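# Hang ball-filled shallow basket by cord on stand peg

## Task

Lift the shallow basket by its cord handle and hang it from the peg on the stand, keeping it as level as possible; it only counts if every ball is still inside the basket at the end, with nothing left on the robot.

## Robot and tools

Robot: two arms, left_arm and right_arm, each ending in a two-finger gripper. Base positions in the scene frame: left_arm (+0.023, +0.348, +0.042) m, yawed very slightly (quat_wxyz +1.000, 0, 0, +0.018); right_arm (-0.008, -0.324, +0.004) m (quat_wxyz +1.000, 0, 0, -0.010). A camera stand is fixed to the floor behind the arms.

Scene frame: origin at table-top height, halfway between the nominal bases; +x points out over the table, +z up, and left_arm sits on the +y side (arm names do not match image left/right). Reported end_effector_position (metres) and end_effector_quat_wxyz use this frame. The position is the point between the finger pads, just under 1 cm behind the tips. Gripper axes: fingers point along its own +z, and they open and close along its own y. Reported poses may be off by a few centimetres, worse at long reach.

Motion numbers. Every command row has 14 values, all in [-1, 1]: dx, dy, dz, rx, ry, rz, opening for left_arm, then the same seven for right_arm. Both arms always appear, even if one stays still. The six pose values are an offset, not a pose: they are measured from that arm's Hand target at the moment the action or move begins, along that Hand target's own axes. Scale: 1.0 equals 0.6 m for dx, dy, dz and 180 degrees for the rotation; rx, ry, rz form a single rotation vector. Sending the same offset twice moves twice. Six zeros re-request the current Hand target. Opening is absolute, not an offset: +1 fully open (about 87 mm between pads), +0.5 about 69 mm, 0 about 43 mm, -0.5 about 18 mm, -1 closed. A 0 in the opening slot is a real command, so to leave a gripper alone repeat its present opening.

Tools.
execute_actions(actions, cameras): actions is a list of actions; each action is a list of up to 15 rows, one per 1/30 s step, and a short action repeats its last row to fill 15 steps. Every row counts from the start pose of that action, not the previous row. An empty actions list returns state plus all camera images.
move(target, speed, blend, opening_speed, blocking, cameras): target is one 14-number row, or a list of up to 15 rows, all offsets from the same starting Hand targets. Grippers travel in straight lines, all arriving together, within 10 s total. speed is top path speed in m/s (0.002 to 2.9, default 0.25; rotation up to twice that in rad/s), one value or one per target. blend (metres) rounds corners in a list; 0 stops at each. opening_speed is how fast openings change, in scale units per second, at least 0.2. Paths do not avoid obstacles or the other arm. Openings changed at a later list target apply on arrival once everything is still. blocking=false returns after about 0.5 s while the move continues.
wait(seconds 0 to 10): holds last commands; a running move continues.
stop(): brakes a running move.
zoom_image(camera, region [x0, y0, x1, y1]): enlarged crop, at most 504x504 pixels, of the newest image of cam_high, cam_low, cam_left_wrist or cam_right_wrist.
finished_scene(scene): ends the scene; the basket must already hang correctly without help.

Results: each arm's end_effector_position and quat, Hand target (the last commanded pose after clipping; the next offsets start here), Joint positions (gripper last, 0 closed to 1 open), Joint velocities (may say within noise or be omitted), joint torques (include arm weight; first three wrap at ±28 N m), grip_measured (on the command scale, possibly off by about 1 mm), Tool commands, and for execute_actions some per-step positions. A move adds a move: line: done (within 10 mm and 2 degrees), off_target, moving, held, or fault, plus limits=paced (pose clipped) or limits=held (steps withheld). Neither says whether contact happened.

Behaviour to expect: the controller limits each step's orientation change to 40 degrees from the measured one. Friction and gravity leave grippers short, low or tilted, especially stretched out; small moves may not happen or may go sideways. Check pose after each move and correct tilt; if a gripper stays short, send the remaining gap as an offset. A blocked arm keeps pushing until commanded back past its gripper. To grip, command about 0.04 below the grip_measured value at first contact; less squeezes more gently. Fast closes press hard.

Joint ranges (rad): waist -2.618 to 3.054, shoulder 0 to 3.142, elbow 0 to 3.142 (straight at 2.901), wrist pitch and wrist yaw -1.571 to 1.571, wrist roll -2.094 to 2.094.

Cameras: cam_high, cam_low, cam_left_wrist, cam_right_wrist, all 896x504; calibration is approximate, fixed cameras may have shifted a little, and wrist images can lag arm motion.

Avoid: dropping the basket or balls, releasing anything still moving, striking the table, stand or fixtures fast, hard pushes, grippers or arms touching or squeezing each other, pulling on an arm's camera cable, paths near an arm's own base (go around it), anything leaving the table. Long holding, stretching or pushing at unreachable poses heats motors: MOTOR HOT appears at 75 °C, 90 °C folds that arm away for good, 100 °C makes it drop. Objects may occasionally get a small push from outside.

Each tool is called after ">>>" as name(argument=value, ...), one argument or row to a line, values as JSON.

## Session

>>> execute_actions(
  actions=[],
)

>>> zoom_image(
  camera="cam_high",
  region=[390, 190, 560, 460],
)

>>> zoom_image(
  camera="cam_low",
  region=[280, 150, 500, 330],
)

Scene clock: 0.00 s.
left_arm: end_effector_position=(+0.3515, +0.2853, +0.2308) grip_measured=+1.000 end_effector_quat_wxyz=(+0.563, -0.097, +0.818, -0.070) | right_arm: end_effector_position=(+0.3744, -0.1864, +0.2193) grip_measured=+1.000 end_effector_quat_wxyz=(+0.503, +0.062, +0.827, +0.244)
Joint positions: left_arm=[-0.318 0.948 0.665 -0.095 -0.258 -0.342 1] | right_arm=[0.267 1.26 0.933 -0.061 -0.121 0.478 1]
Joint velocities: within noise
Joint torques (N m): no reading
Heat: left arm: 23 °C; right arm: 25 °C.
Hand target: left_arm +0.3535, +0.2848, +0.2388; +0.571, -0.098, +0.812, -0.073 | right_arm +0.3748, -0.1863, +0.2239; +0.506, +0.062, +0.824, +0.245
Tool commands: left_gripper/opening=+1.0 right_gripper/opening=+1.0
camera_calibration:
cam_left_wrist: T_world_to_cam=[[0.0840941, -0.970352, 0.226594, 0.190655], [-0.935233, -0.15534, -0.318132, 0.471058], [0.343899, -0.185166, -0.920569, 0.289604], [0, 0, 0, 1]] pos_world=[0.324922, 0.311801, 0.373258]
cam_right_wrist: T_world_to_cam=[[0.145058, -0.875239, -0.461427, -0.1187], [-0.971726, -0.0382133, -0.232997, 0.427826], [0.186296, 0.482179, -0.856036, 0.351293], [0, 0, 0, 1]] pos_world=[0.367504, -0.256929, 0.34563]

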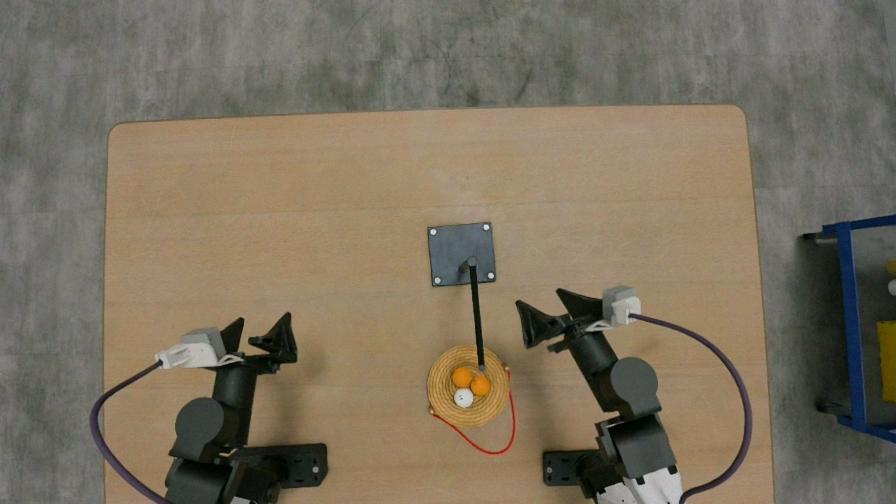

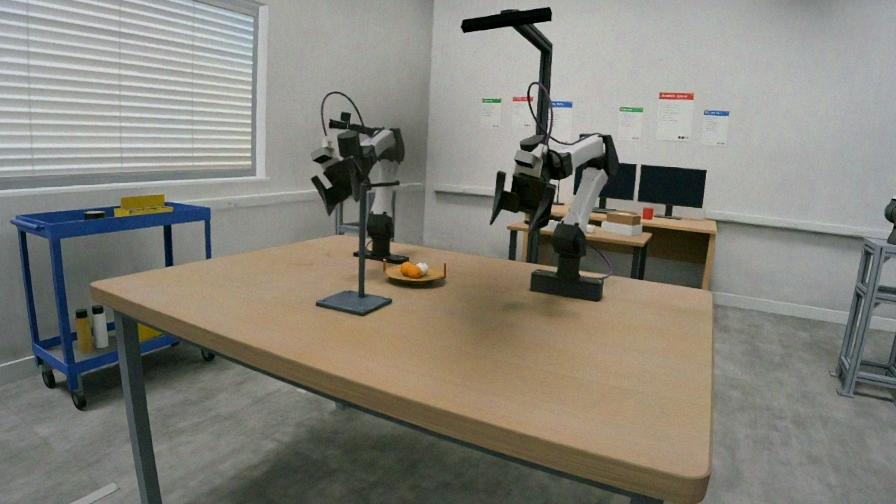

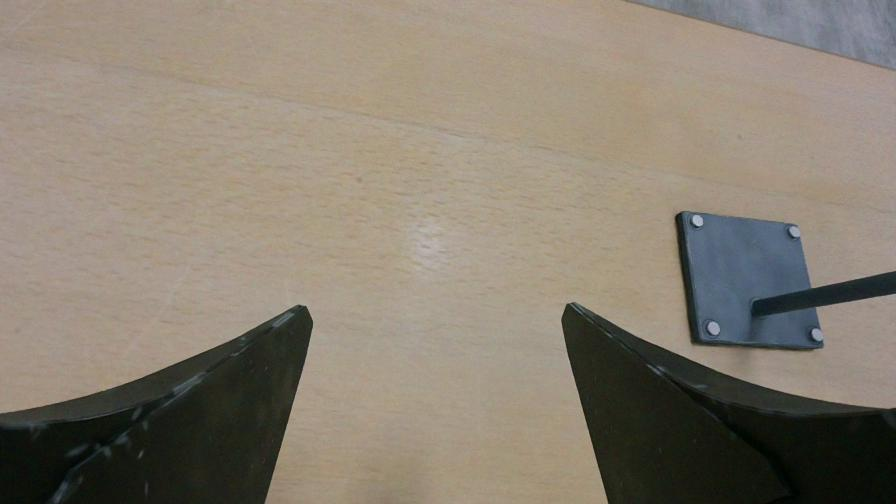

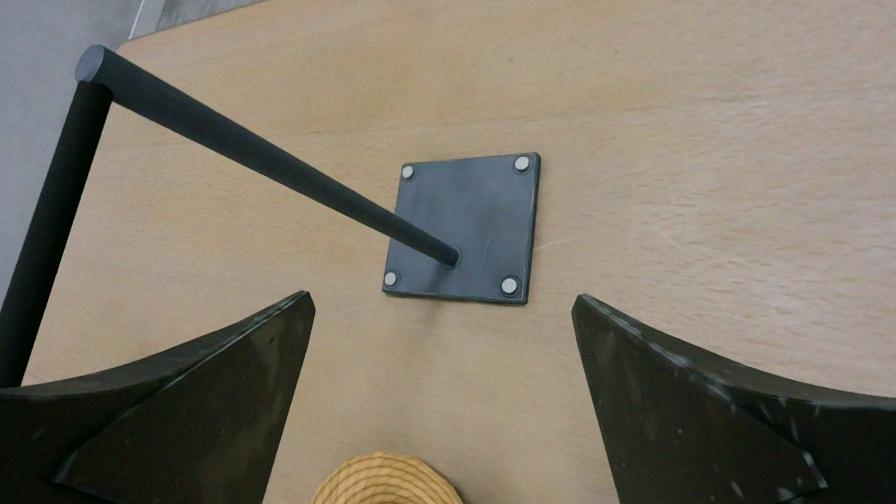

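Scaled by 1.867 from the camera's 896x504 image, which has a finer 1280x720 frame.

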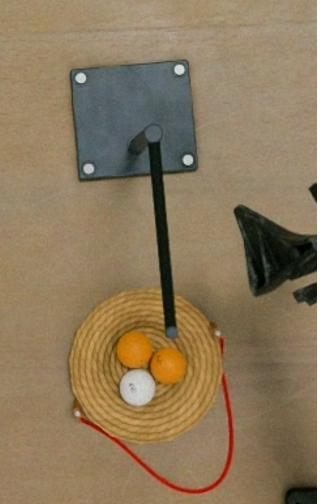

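Scaled by 2.291 from the camera's 896x504 image, which has a finer 1280x720 frame.

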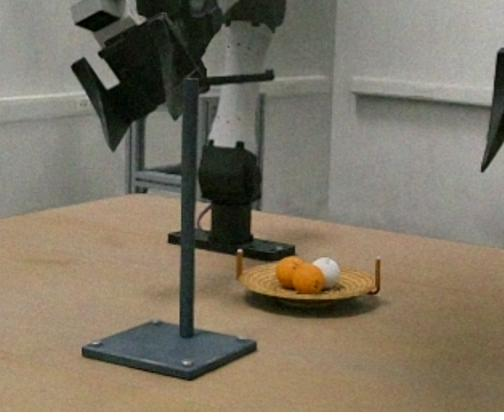

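>>> zoom_image(
  camera="cam_high",
  region=[415, 340, 535, 460],
)

>>> zoom_image(
  camera="cam_high",
  region=[420, 215, 510, 380],
)

Scaled by 4.200 from the camera's 896x504 image, which has a finer 1280x720 frame.

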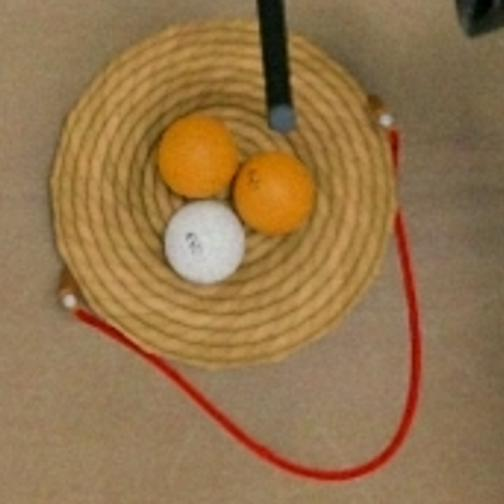

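Scaled by 3.055 from the camera's 896x504 image, which has a finer 1280x720 frame.

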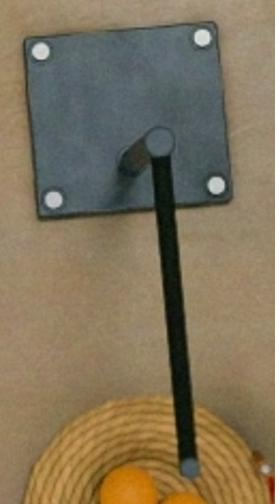

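>>> move(
  target=[0,0,0,0,0,0,1,0.1367,0.0195,-0.257,0.0727,0.38,-0.188,0.5],
  speed=0.25,
  cameras=["cam_right_wrist"],
)

Scene clock: 6.47 s.
left_arm: end_effector_position=(+0.3515, +0.2853, +0.2308) grip_measured=+1.000 end_effector_quat_wxyz=(+0.563, -0.097, +0.818, -0.070) | right_arm: end_effector_position=(+0.2056, -0.1945, +0.2137) grip_measured=+0.500 end_effector_quat_wxyz=(+0.046, -0.251, +0.967, +0.024)
Joint positions: left_arm=[-0.318 0.948 0.665 -0.095 -0.258 -0.342 1] | right_arm=[0.548 1.603 1.707 -1.574 -0.021 0.02 0.75]
Joint torques (N m): left_arm=[-0.27 -2.36 6.86 2.14 -0.07 -0.14] | right_arm=[0.64 -9.74 5.83 0.42 0.33 0.06]
Heat: left arm: 24 °C; right arm: 26 °C.
Hand target: left_arm +0.3535, +0.2848, +0.2388; +0.571, -0.098, +0.812, -0.073 | right_arm +0.2003, -0.2001, +0.2199; +0.000, -0.259, +0.966, +0.000
Off the commanded pose: left_arm 0.008 m, 1 deg | right_arm 0.010 m, 6 deg.
joint sent to its limit (right arm) — joint 4 (wrist pitch), lower limit. The joint targets are off in orientation, not in position.
move: off_target (right_arm)
camera_calibration:
cam_right_wrist: T_world_to_cam=[[0.493242, -0.869618, -0.0218295, -0.268341], [-0.618609, -0.368293, 0.694034, -0.0727127], [-0.611585, -0.328823, -0.719611, 0.358971], [0, 0, 0, 1]] pos_world=[0.306918, -0.142096, 0.302927]
Images, in order (width x height): cam_right_wrist 896x504.

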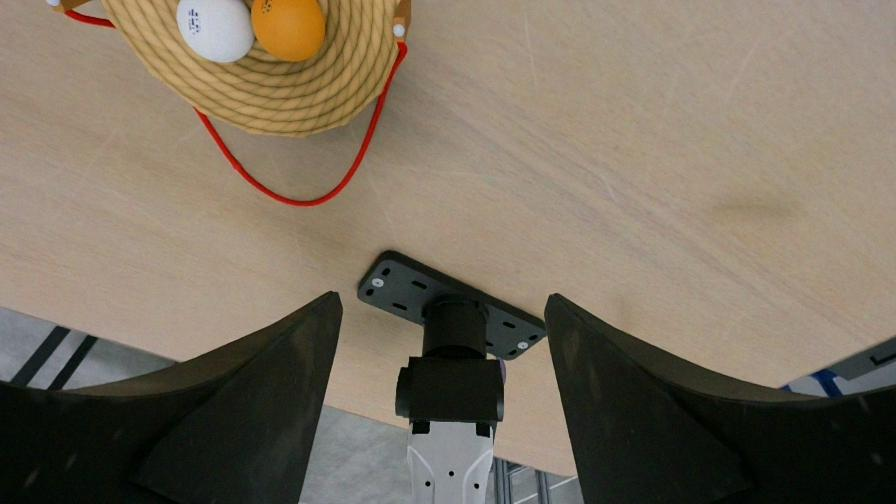

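>>> move(
  target=[
    [0,0,0,0,0,0,1,0.1965,0.2097,0.08,0,0,0,0.3],
    [0,0,0,0,0,0,1,0.1965,0.2097,0.167,0,0,-0.558,0.3],
  ],
  speed=0.2,
  blend=[0.02,0],
  cameras=["cam_right_wrist","cam_high"],
)

Scene clock: 12.83 s.
left_arm: end_effector_position=(+0.3515, +0.2853, +0.2308) grip_measured=+1.000 end_effector_quat_wxyz=(+0.563, -0.097, +0.818, -0.070) | right_arm: end_effector_position=(+0.0341, -0.1503, +0.1182) grip_measured=+0.300 end_effector_quat_wxyz=(+0.011, +0.905, -0.426, -0.002)
Joint positions: left_arm=[-0.318 0.948 0.665 -0.095 -0.258 -0.342 1] | right_arm=[1.507 1.339 1.073 -1.325 -0.011 -0.774 0.65]
Joint torques (N m): left_arm=[-0.09 -2.3 6.87 2.13 -0.09 -0.11] | right_arm=[0.62 -6.5 6.02 0.37 0.2 0.03]
Heat: left arm: 25 °C; right arm: 26 °C.
Hand target: left_arm +0.3535, +0.2848, +0.2388; +0.571, -0.098, +0.812, -0.073 | right_arm +0.0352, -0.1503, +0.1197; +0.000, +0.908, -0.419, +0.000
Off the commanded pose: left_arm 0.008 m, 1 deg | right_arm 0.002 m, 2 deg.
move: done
camera_calibration:
cam_right_wrist: T_world_to_cam=[[0.767432, 0.640775, -0.0213334, 0.0702071], [0.423643, -0.481843, 0.767043, -0.157557], [0.481223, -0.597691, -0.641241, 0.113014], [0, 0, 0, 1]] pos_world=[-0.0415163, -0.0533573, 0.19482]
Images, in order (width x height): cam_high 896x504, cam_right_wrist 896x504.

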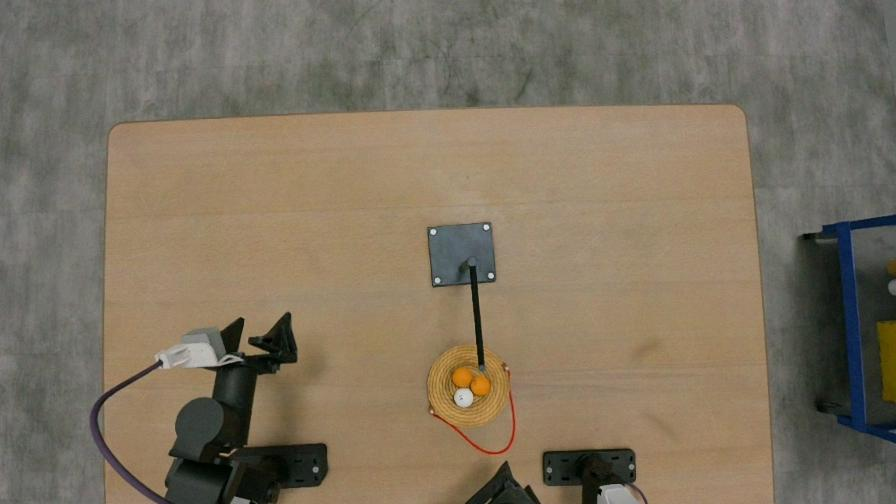

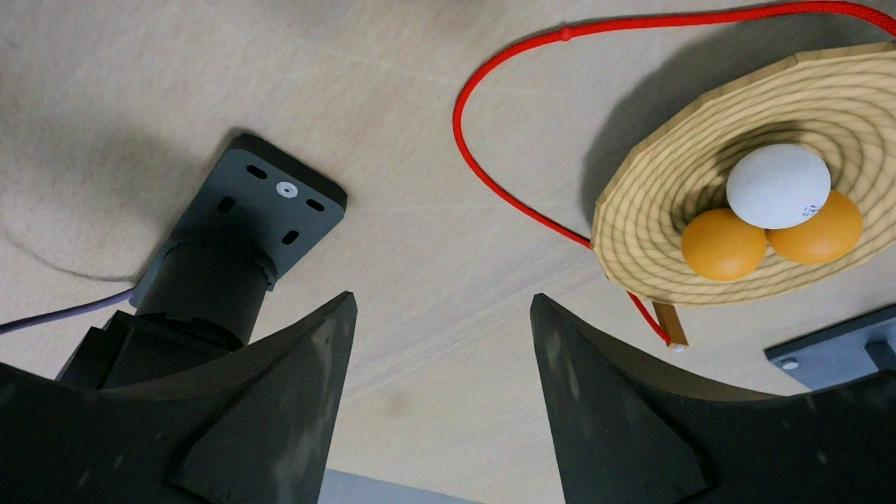

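>>> move(
  target=[
    [0,0,0,0,0,0,1,0.0125,-0.005,0.13,0,0,0,0.2],
    [0,0,0,0,0,0,1,0.0125,-0.005,0.1795,0,0,0,0.2],
  ],
  speed=[0.15,0.06],
  cameras=["cam_right_wrist"],
)

Scene clock: 15.80 s.
left_arm: end_effector_position=(+0.3515, +0.2853, +0.2308) grip_measured=+1.000 end_effector_quat_wxyz=(+0.563, -0.097, +0.818, -0.070) | right_arm: end_effector_position=(+0.0389, -0.1523, +0.0154) grip_measured=+0.200 end_effector_quat_wxyz=(-0.003, +0.908, -0.420, -0.007)
Joint positions: left_arm=[-0.318 0.948 0.665 -0.095 -0.258 -0.342 1] | right_arm=[1.485 1.401 0.703 -0.861 -0.011 -0.81 0.6]
Joint torques (N m): left_arm=[-0.2 -2.19 6.76 2.11 -0.09 -0.13] | right_arm=[-0.65 -3.37 5.72 0.43 0.19 0.04]
Heat: left arm: 25 °C; right arm: 27 °C.
Hand target: left_arm +0.3535, +0.2848, +0.2388; +0.571, -0.098, +0.812, -0.073 | right_arm +0.0423, -0.1541, +0.0120; +0.000, +0.908, -0.419, +0.000
Off the commanded pose: left_arm 0.008 m, 1 deg | right_arm 0.005 m, 1 deg.
move: done
camera_calibration:
cam_right_wrist: T_world_to_cam=[[0.75831, 0.651893, 0.00123919, 0.0672656], [0.428411, -0.499778, 0.752786, -0.0843858], [0.491355, -0.570314, -0.658265, 0.0475914], [0, 0, 0, 1]] pos_world=[-0.0382406, -0.058882, 0.0947688]
Images, in order (width x height): cam_right_wrist 896x504.

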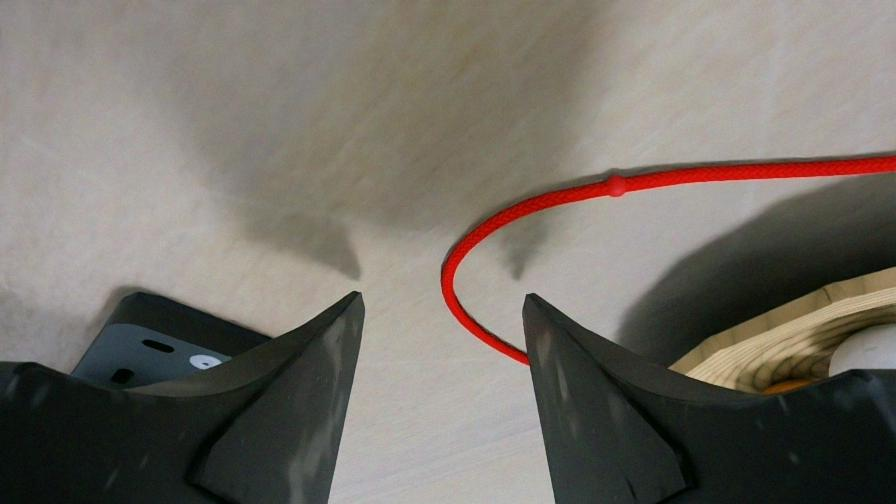

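>>> move(
  target=[
    [0,0,0,0,0,0,1,-0.0105,0,0.018,0,0,0,0.1],
    [0,0,0,0,0,0,1,-0.0105,0,0.022,0,0,0,0.1],
  ],
  speed=0.05,
  cameras=["cam_right_wrist"],
)

Scene clock: 17.23 s.
left_arm: end_effector_position=(+0.3515, +0.2853, +0.2308) grip_measured=+1.000 end_effector_quat_wxyz=(+0.563, -0.097, +0.818, -0.070) | right_arm: end_effector_position=(+0.0381, -0.1495, +0.0054) grip_measured=+0.100 end_effector_quat_wxyz=(+0.000, +0.908, -0.418, -0.005)
Joint positions: left_arm=[-0.318 0.948 0.665 -0.095 -0.258 -0.342 1] | right_arm=[1.491 1.443 0.691 -0.816 -0.01 -0.807 0.55]
Joint torques (N m): left_arm=[-0.17 -2.37 6.84 2.15 -0.11 -0.12] | right_arm=[0.8 -2.99 4.85 0.64 0.19 0.22]
Heat: left arm: 26 °C; right arm: 27 °C.
Hand target: left_arm +0.3535, +0.2848, +0.2388; +0.571, -0.098, +0.812, -0.073 | right_arm +0.0383, -0.1493, -0.0012; +0.000, +0.908, -0.419, +0.000
Off the commanded pose: left_arm 0.008 m, 1 deg | right_arm 0.007 m, 1 deg.
move: done
camera_calibration:
cam_right_wrist: T_world_to_cam=[[0.756077, 0.65447, -0.00410384, 0.0665902], [0.430417, -0.492497, 0.756431, -0.0741889], [0.49304, -0.573687, -0.65406, 0.0424504], [0, 0, 0, 1]] pos_world=[-0.0393449, -0.0557658, 0.0841573]
Images, in order (width x height): cam_right_wrist 896x504.

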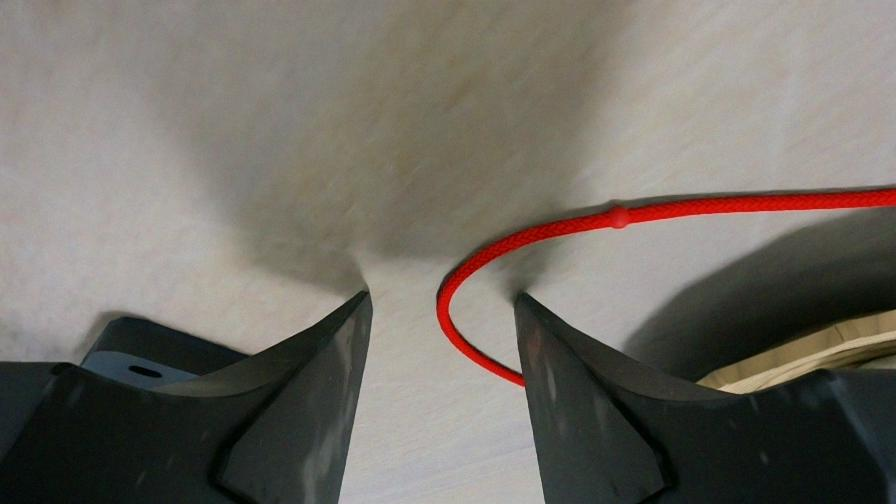

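>>> move(
  target=[0,0,0,0,0,0,1,0,0,0.003,0,0,0,-1],
  speed=0.05,
  opening_speed=0.8,
  cameras=["cam_right_wrist"],
)

Scene clock: 18.93 s.
left_arm: end_effector_position=(+0.3515, +0.2853, +0.2308) grip_measured=+1.000 end_effector_quat_wxyz=(+0.563, -0.097, +0.818, -0.070) | right_arm: end_effector_position=(+0.0373, -0.1511, +0.0052) grip_measured=-0.887 end_effector_quat_wxyz=(+0.002, +0.907, -0.421, -0.005)
Joint positions: left_arm=[-0.318 0.948 0.665 -0.095 -0.258 -0.342 1] | right_arm=[1.494 1.443 0.689 -0.819 -0.01 -0.8 0.056]
Joint torques (N m): left_arm=[-0.09 -2.36 6.76 2.11 -0.07 -0.12] | right_arm=[0.59 -2.61 4.62 0.75 0.19 0.17]
Heat: left arm: 26 °C; right arm: 27 °C.
Hand target: left_arm +0.3535, +0.2848, +0.2388; +0.571, -0.098, +0.812, -0.073 | right_arm +0.0383, -0.1492, -0.0030; +0.000, +0.908, -0.419, +0.000
Off the commanded pose: left_arm 0.008 m, 1 deg | right_arm 0.008 m, 1 deg.
move: done
camera_calibration:
cam_right_wrist: T_world_to_cam=[[0.759566, 0.650385, -0.00772719, 0.0675413], [0.428166, -0.491029, 0.75866, -0.0741144], [0.489627, -0.579561, -0.651441, 0.0409858], [0, 0, 0, 1]] pos_world=[-0.0396365, -0.0565664, 0.0834494]
Images, in order (width x height): cam_right_wrist 896x504.

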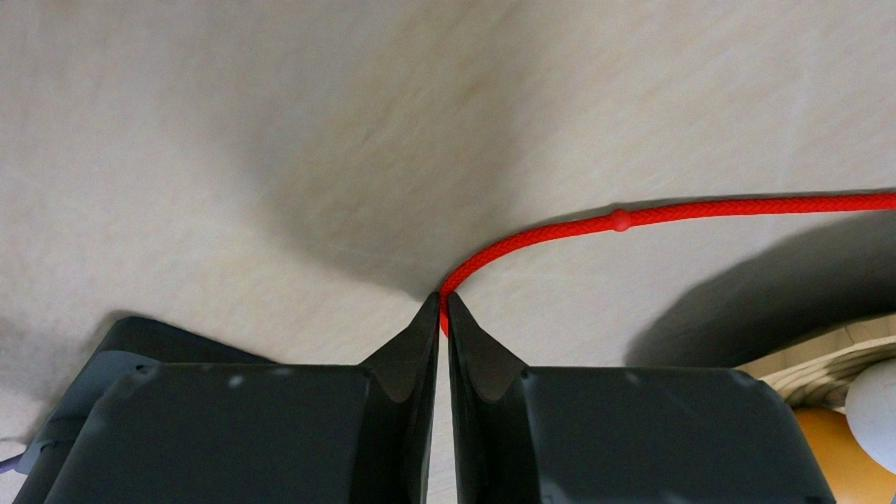

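>>> move(
  target=[
    [0,0,0,0,0,0,1,0.0112,-0.0387,-0.167,0,0,0,-1],
    [0,0,0,0,0,0,1,0.0227,-0.1163,-0.292,0,0,0.08,-1],
    [0,0,0,0,0,0,1,0.0452,-0.2067,-0.383,0,0,0.15,-1],
    [0,0,0,0,0,0,1,0.0622,-0.2602,-0.417,0,0,0.21,-1],
  ],
  speed=0.09,
  blend=[0.02,0.02,0.01,0],
  cameras=["cam_high","cam_low","cam_right_wrist"],
)

>>> zoom_image(
  camera="cam_low",
  region=[330, 150, 500, 310],
)

Scene clock: 24.73 s.
left_arm: end_effector_position=(+0.3515, +0.2853, +0.2308) grip_measured=+1.000 end_effector_quat_wxyz=(+0.563, -0.097, +0.818, -0.070) | right_arm: end_effector_position=(+0.1754, -0.0756, +0.2467) grip_measured=-0.887 end_effector_quat_wxyz=(-0.119, +0.728, -0.675, -0.023)
Joint positions: left_arm=[-0.318 0.948 0.665 -0.095 -0.258 -0.342 1] | right_arm=[1.035 1.714 1.964 -1.577 -0.001 -0.63 0.056]
Joint torques (N m): left_arm=[-0.2 -2.33 6.75 2.09 -0.1 -0.11] | right_arm=[-0.59 -5.98 8.49 0.68 0.32 0.24]
Heat: left arm: 26 °C; right arm: 27 °C.
Hand target: left_arm +0.3535, +0.2848, +0.2388; +0.571, -0.098, +0.812, -0.073 | right_arm +0.1813, -0.0763, +0.2472; +0.000, +0.724, -0.690, +0.000
Off the commanded pose: left_arm 0.008 m, 1 deg | right_arm 0.006 m, 14 deg.
joint sent to its limit (right arm) — joint 4 (wrist pitch), lower limit. The joint targets are off in orientation, not in position.
move: off_target (right_arm)
camera_calibration:
cam_right_wrist: T_world_to_cam=[[0.987555, 0.0652985, 0.143076, -0.206093], [-0.0370324, -0.787606, 0.615066, -0.184781], [0.15285, -0.61271, -0.775386, 0.261548], [0, 0, 0, 1]] pos_world=[0.156708, 0.0281762, 0.34594]
Images, in order (width x height): cam_high 896x504, cam_low 896x504, cam_right_wrist 896x504.

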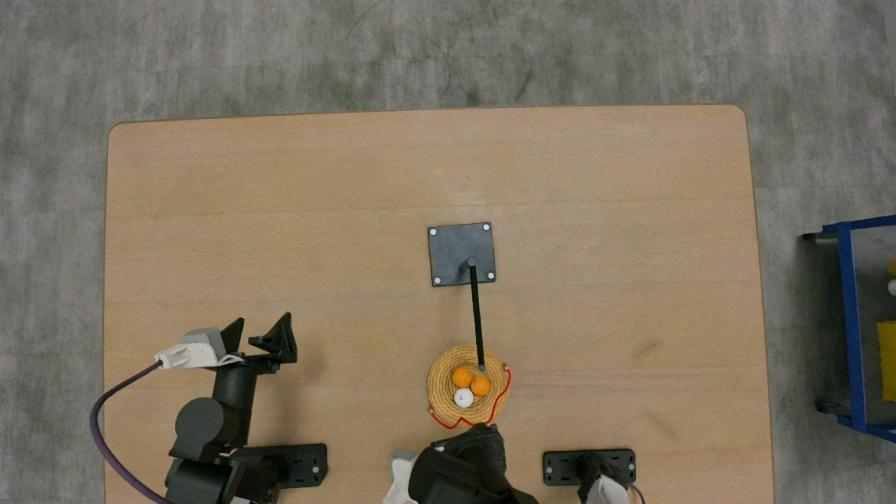

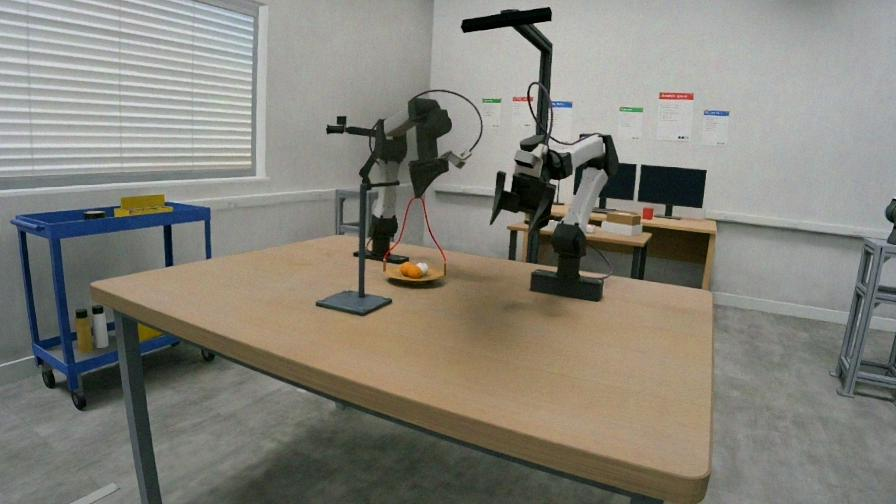

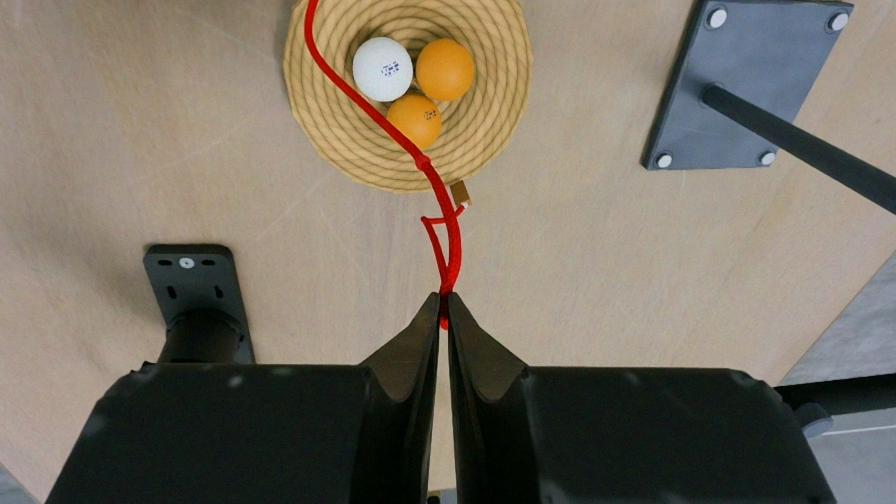

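Scaled by 2.965 from the camera's 896x504 image, which has a finer 1280x720 frame.

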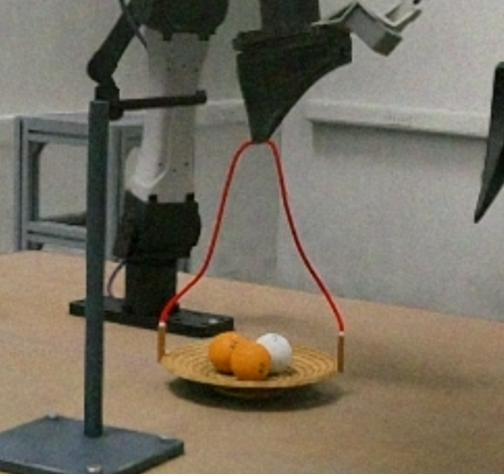

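>>> move(
  target=[0,0,0,0,0,0,1,0,0,-0.06,0.0885,-0.107,0,-1],
  speed=0.04,
  cameras=["cam_low","cam_right_wrist"],
)

>>> zoom_image(
  camera="cam_low",
  region=[330, 150, 500, 310],
)

Scene clock: 27.77 s.
left_arm: end_effector_position=(+0.3515, +0.2853, +0.2308) grip_measured=+1.000 end_effector_quat_wxyz=(+0.563, -0.097, +0.818, -0.070) | right_arm: end_effector_position=(+0.1798, -0.0725, +0.2730) grip_measured=-0.887 end_effector_quat_wxyz=(-0.191, +0.714, -0.673, -0.032)
Joint positions: left_arm=[-0.318 0.948 0.665 -0.095 -0.258 -0.342 1] | right_arm=[1.035 1.635 1.964 -1.51 0.014 -0.618 0.056]
Joint torques (N m): left_arm=[-0.27 -2.33 6.79 2.14 -0.09 -0.15] | right_arm=[0.21 -10.21 5.98 1.2 0.36 0.27]
Heat: left arm: 26 °C; right arm: 27 °C.
Hand target: left_arm +0.3535, +0.2848, +0.2388; +0.571, -0.098, +0.812, -0.073 | right_arm +0.1813, -0.0763, +0.2833; -0.215, +0.706, -0.674, -0.026
Off the commanded pose: left_arm 0.008 m, 1 deg | right_arm 0.011 m, 3 deg.
move: off_target (right_arm)
camera_calibration:
cam_right_wrist: T_world_to_cam=[[0.972124, 0.0265937, 0.232952, -0.23898], [-0.0990579, -0.853938, 0.51086, -0.163533], [0.212512, -0.519695, -0.8275, 0.293485], [0, 0, 0, 1]] pos_world=[0.15375, 0.0192312, 0.382072]
Images, in order (width x height): cam_low 896x504, cam_right_wrist 896x504.

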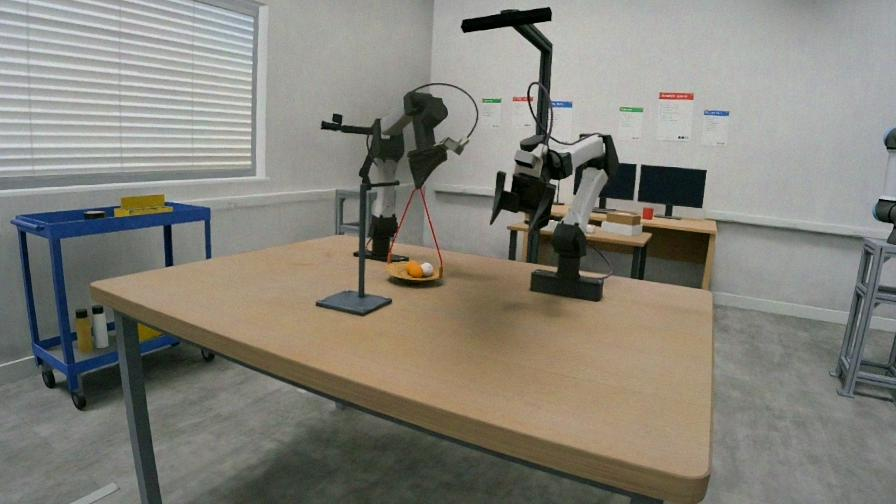

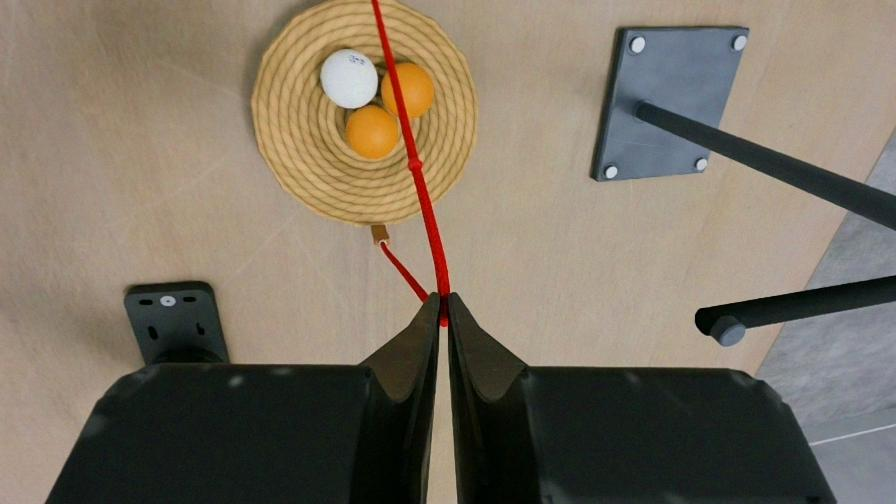

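Scaled by 2.965 from the camera's 896x504 image, which has a finer 1280x720 frame.

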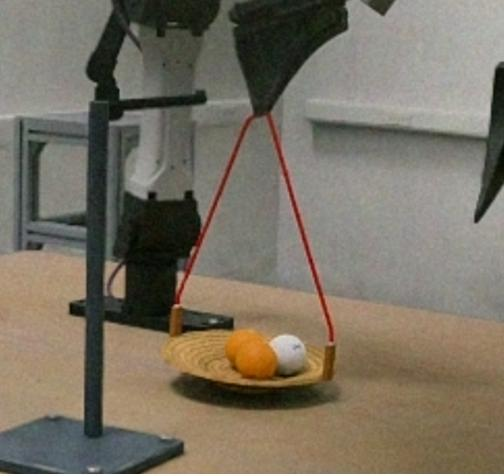

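>>> move(
  target=[0,0,0,0,0,0,1,0.0199,0.0,-0.0345,0,0,0,-1],
  speed=0.04,
  cameras=["cam_low","cam_right_wrist"],
)

>>> zoom_image(
  camera="cam_low",
  region=[330, 150, 500, 310],
)

Scene clock: 29.07 s.
left_arm: end_effector_position=(+0.3515, +0.2853, +0.2308) grip_measured=+1.000 end_effector_quat_wxyz=(+0.563, -0.097, +0.818, -0.070) | right_arm: end_effector_position=(+0.1746, -0.0886, +0.2828) grip_measured=-0.887 end_effector_quat_wxyz=(-0.189, +0.711, -0.677, -0.030)
Joint positions: left_arm=[-0.318 0.948 0.665 -0.095 -0.258 -0.342 1] | right_arm=[1.022 1.603 1.978 -1.561 0.014 -0.62 0.056]
Joint torques (N m): left_arm=[-0.1 -2.25 6.89 2.12 -0.09 -0.17] | right_arm=[-0.66 -9.37 8.66 0.98 0.27 0.07]
Heat: left arm: 27 °C; right arm: 27 °C.
Hand target: left_arm +0.3535, +0.2848, +0.2388; +0.571, -0.098, +0.812, -0.073 | right_arm +0.1771, -0.0945, +0.2981; -0.215, +0.706, -0.674, -0.026
Off the commanded pose: left_arm 0.008 m, 1 deg | right_arm 0.017 m, 3 deg.
move: off_target (right_arm)
camera_calibration:
cam_right_wrist: T_world_to_cam=[[0.972859, 0.0168256, 0.230785, -0.236075], [-0.107546, -0.85021, 0.515342, -0.182249], [0.204886, -0.526175, -0.825325, 0.294389], [0, 0, 0, 1]] pos_world=[0.149751, 0.00392204, 0.39137]
Images, in order (width x height): cam_low 896x504, cam_right_wrist 896x504.

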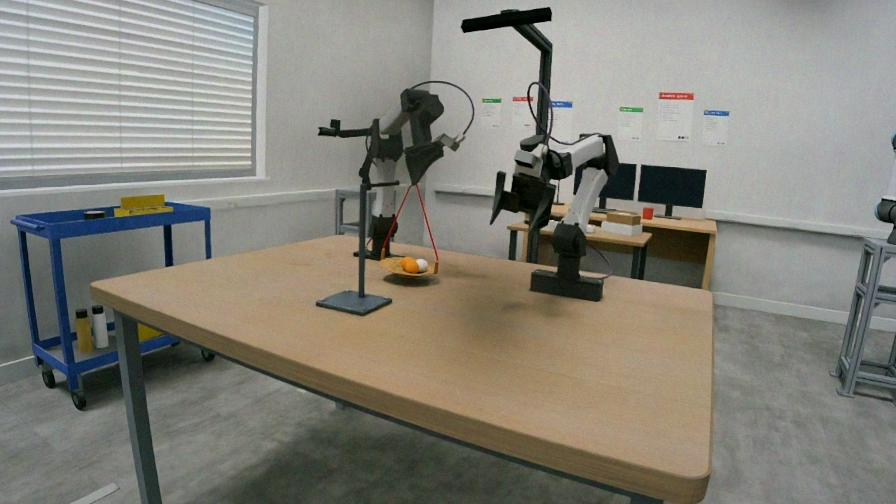

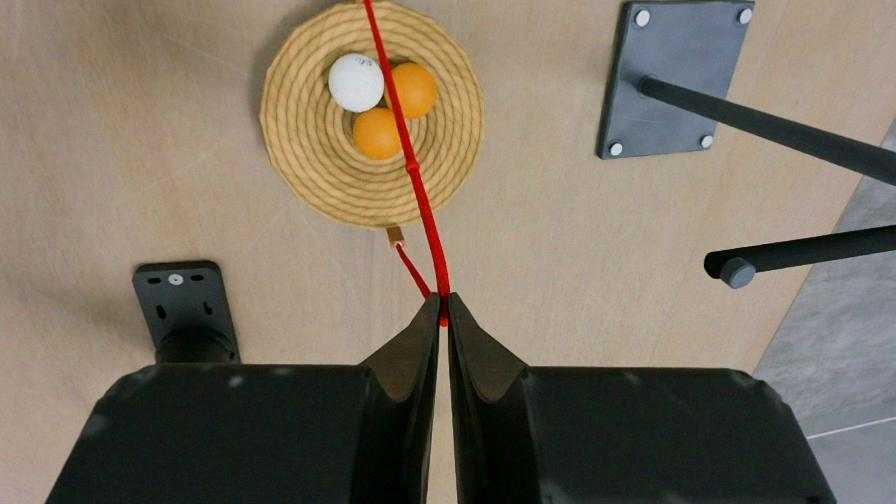

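Scaled by 2.965 from the camera's 896x504 image, which has a finer 1280x720 frame.

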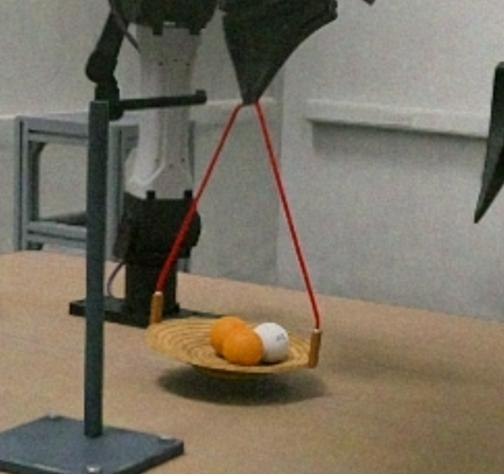

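>>> move(
  target=[0,0,0,0,0,0,1,-0.0365,-0.03,-0.101,0.037,-0.041,0,-1],
  speed=0.05,
  cameras=["cam_low","cam_right_wrist"],
)

>>> zoom_image(
  camera="cam_low",
  region=[330, 150, 500, 310],
)

Scene clock: 32.50 s.
left_arm: end_effector_position=(+0.3515, +0.2853, +0.2308) grip_measured=+1.000 end_effector_quat_wxyz=(+0.563, -0.097, +0.818, -0.070) | right_arm: end_effector_position=(+0.1774, -0.0886, +0.3499) grip_measured=-0.887 end_effector_quat_wxyz=(-0.297, +0.689, -0.660, -0.042)
Joint positions: left_arm=[-0.318 0.948 0.665 -0.095 -0.258 -0.342 1] | right_arm=[1.025 1.572 2.199 -1.589 0.033 -0.62 0.056]
Joint torques (N m): left_arm=[-0.18 -2.28 6.8 2.1 -0.1 -0.13] | right_arm=[0.64 -8.01 7.6 1.38 0.42 0.11]
Heat: left arm: 27 °C; right arm: 28 °C.
Hand target: left_arm +0.3535, +0.2848, +0.2388; +0.571, -0.098, +0.812, -0.073 | right_arm +0.1771, -0.0944, +0.3649; -0.298, +0.690, -0.659, -0.032
Off the commanded pose: left_arm 0.008 m, 1 deg | right_arm 0.016 m, 1 deg.
joint read past its limit (right arm) — joint 4 (wrist pitch), lower limit.
joint sent to its limit (right arm) — joint 4 (wrist pitch), lower limit. The joint targets are off in orientation, not in position.
move: off_target (right_arm)
camera_calibration:
cam_right_wrist: T_world_to_cam=[[0.933107, -0.0416068, 0.357184, -0.296584], [-0.169977, -0.926345, 0.336143, -0.149486], [0.31689, -0.37437, -0.871452, 0.358951], [0, 0, 0, 1]] pos_world=[0.137588, -0.0164353, 0.468992]
Images, in order (width x height): cam_low 896x504, cam_right_wrist 896x504.

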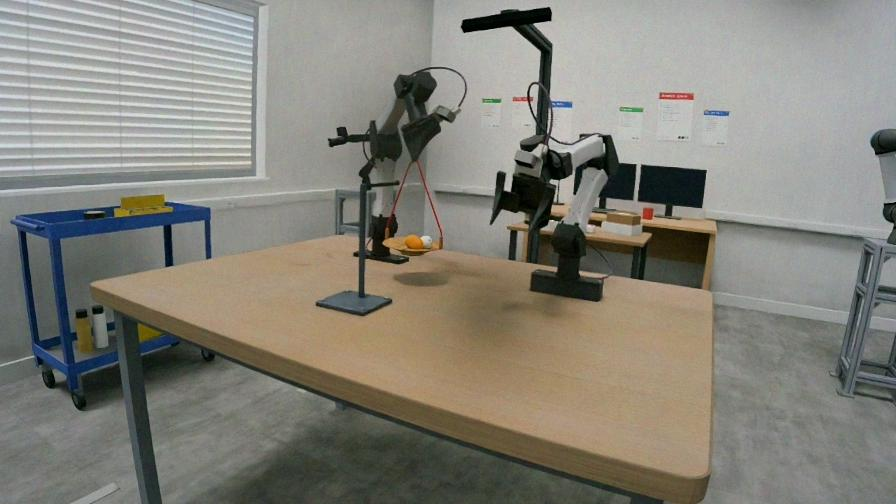

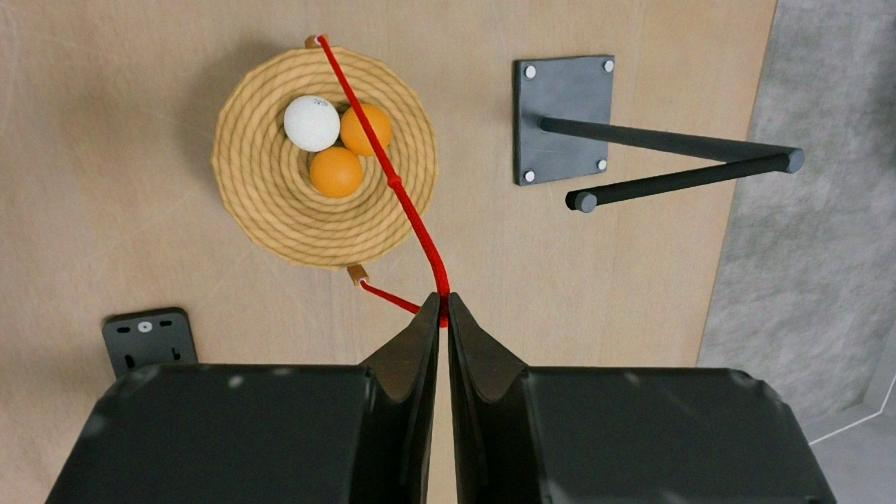

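Scaled by 2.965 from the camera's 896x504 image, which has a finer 1280x720 frame.

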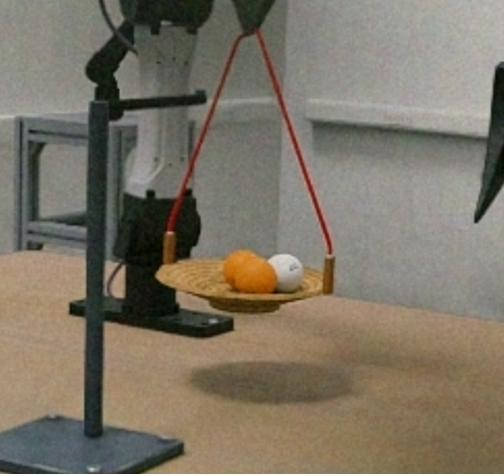

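>>> move(
  target=[0,0,0,0,0,0,1,0.004,-0.1213,0.0483,0,0,0,-1],
  speed=0.05,
  cameras=["cam_low","cam_right_wrist"],
)

Scene clock: 35.33 s.
left_arm: end_effector_position=(+0.3515, +0.2853, +0.2308) grip_measured=+1.000 end_effector_quat_wxyz=(+0.563, -0.097, +0.818, -0.070) | right_arm: end_effector_position=(+0.2516, -0.0905, +0.3631) grip_measured=-0.887 end_effector_quat_wxyz=(-0.326, +0.681, -0.656, -0.024)
Joint positions: left_arm=[-0.318 0.948 0.665 -0.095 -0.258 -0.342 1] | right_arm=[0.812 1.743 2.428 -1.593 -0.053 -0.798 0.056]
Joint torques (N m): left_arm=[-0.09 -2.19 6.8 2.1 -0.09 -0.11] | right_arm=[-0.54 -5.75 7.39 1.5 -0.03 0.11]
Heat: left arm: 27 °C; right arm: 28 °C.
Hand target: left_arm +0.3535, +0.2848, +0.2388; +0.571, -0.098, +0.812, -0.073 | right_arm +0.2552, -0.0868, +0.3670; -0.298, +0.690, -0.659, -0.032
Off the commanded pose: left_arm 0.008 m, 1 deg | right_arm 0.006 m, 3 deg.
joint read past its limit (right arm) — joint 4 (wrist pitch), lower limit.
joint sent to its limit (right arm) — joint 4 (wrist pitch), lower limit. The joint targets are off in orientation, not in position.
move: off_target (right_arm)
camera_calibration:
cam_right_wrist: T_world_to_cam=[[0.907475, -0.0675814, 0.414635, -0.387442], [-0.208221, -0.929572, 0.304205, -0.12221], [0.364874, -0.362394, -0.857635, 0.330255], [0, 0, 0, 1]] pos_world=[0.205646, -0.020104, 0.481062]
Images, in order (width x height): cam_low 896x504, cam_right_wrist 896x504.

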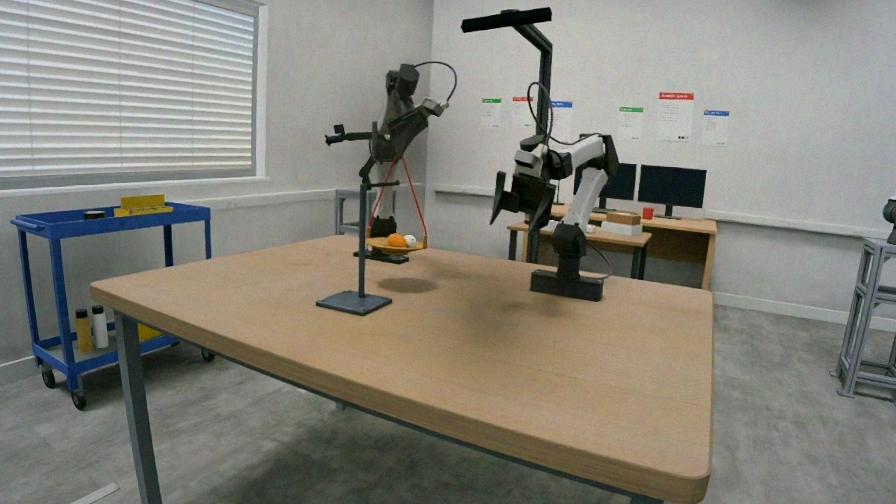

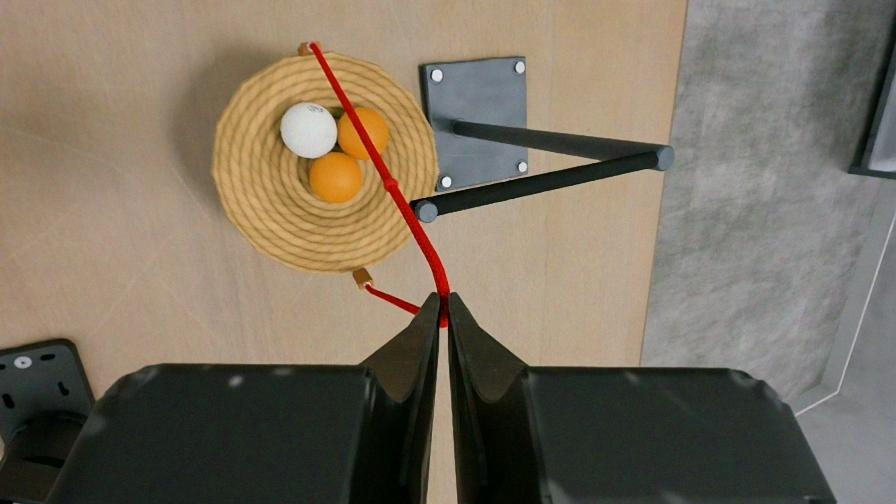

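>>> move(
  target=[
    [0,0,0,0,0,0,1,-0.0142,0.0033,0.0142,0,0,0,-1],
    [0,0,0,0,0,0,1,0.0055,-0.102,0.0632,0,0,0,-1],
  ],
  speed=0.04,
  blend=[0.004,0],
  cameras=["cam_low","cam_right_wrist"],
)

>>> zoom_image(
  camera="cam_low",
  region=[310, 120, 480, 310],
)

Scene clock: 38.83 s.
left_arm: end_effector_position=(+0.3515, +0.2853, +0.2308) grip_measured=+1.000 end_effector_quat_wxyz=(+0.563, -0.097, +0.818, -0.070) | right_arm: end_effector_position=(+0.3209, -0.0790, +0.3545) grip_measured=-0.887 end_effector_quat_wxyz=(-0.342, +0.677, -0.652, -0.019)
Joint positions: left_arm=[-0.318 0.948 0.665 -0.095 -0.258 -0.342 1] | right_arm=[0.687 1.973 2.687 -1.595 -0.123 -0.897 0.056]
Joint torques (N m): left_arm=[-0.17 -2.25 6.86 2.1 -0.07 -0.14] | right_arm=[-0.53 -7.6 7.24 1.53 -0.15 0.13]
Heat: left arm: 27 °C; right arm: 28 °C.
Hand target: left_arm +0.3535, +0.2848, +0.2388; +0.571, -0.098, +0.812, -0.073 | right_arm +0.3256, -0.0753, +0.3571; -0.298, +0.690, -0.659, -0.032
Off the commanded pose: left_arm 0.008 m, 1 deg | right_arm 0.007 m, 5 deg.
joint read past its limit (right arm) — joint 4 (wrist pitch), lower limit.
joint sent to its limit (right arm) — joint 4 (wrist pitch), lower limit. The joint targets are off in orientation, not in position.
move: off_target (right_arm)
camera_calibration:
cam_right_wrist: T_world_to_cam=[[0.894045, -0.0789897, 0.440958, -0.451887], [-0.220973, -0.934008, 0.280714, -0.0823227], [0.389685, -0.348411, -0.8525, 0.293153], [0, 0, 0, 1]] pos_world=[0.271579, -0.0104466, 0.472286]
Images, in order (width x height): cam_low 896x504, cam_right_wrist 896x504.

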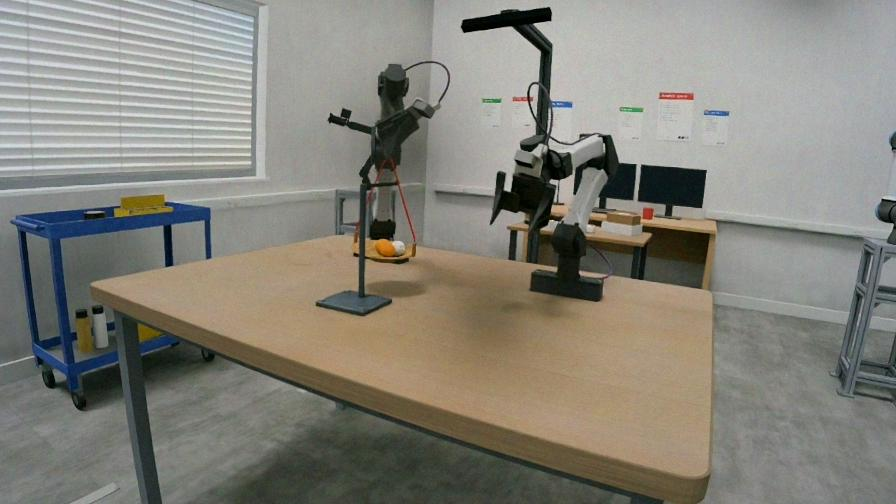

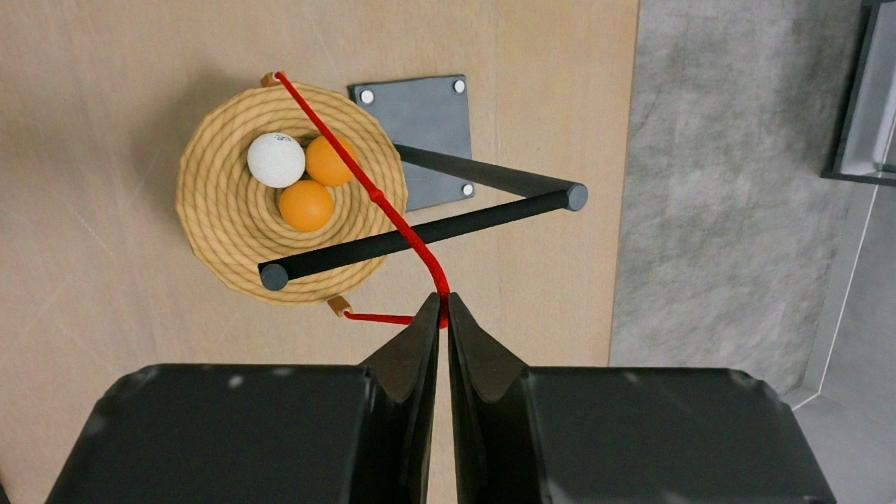

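Scaled by 2.653 from the camera's 896x504 image, which has a finer 1280x720 frame.

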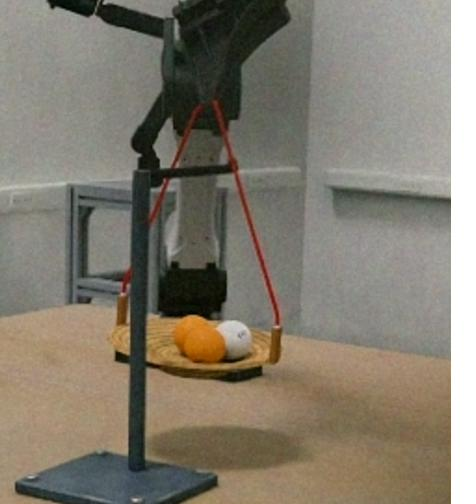

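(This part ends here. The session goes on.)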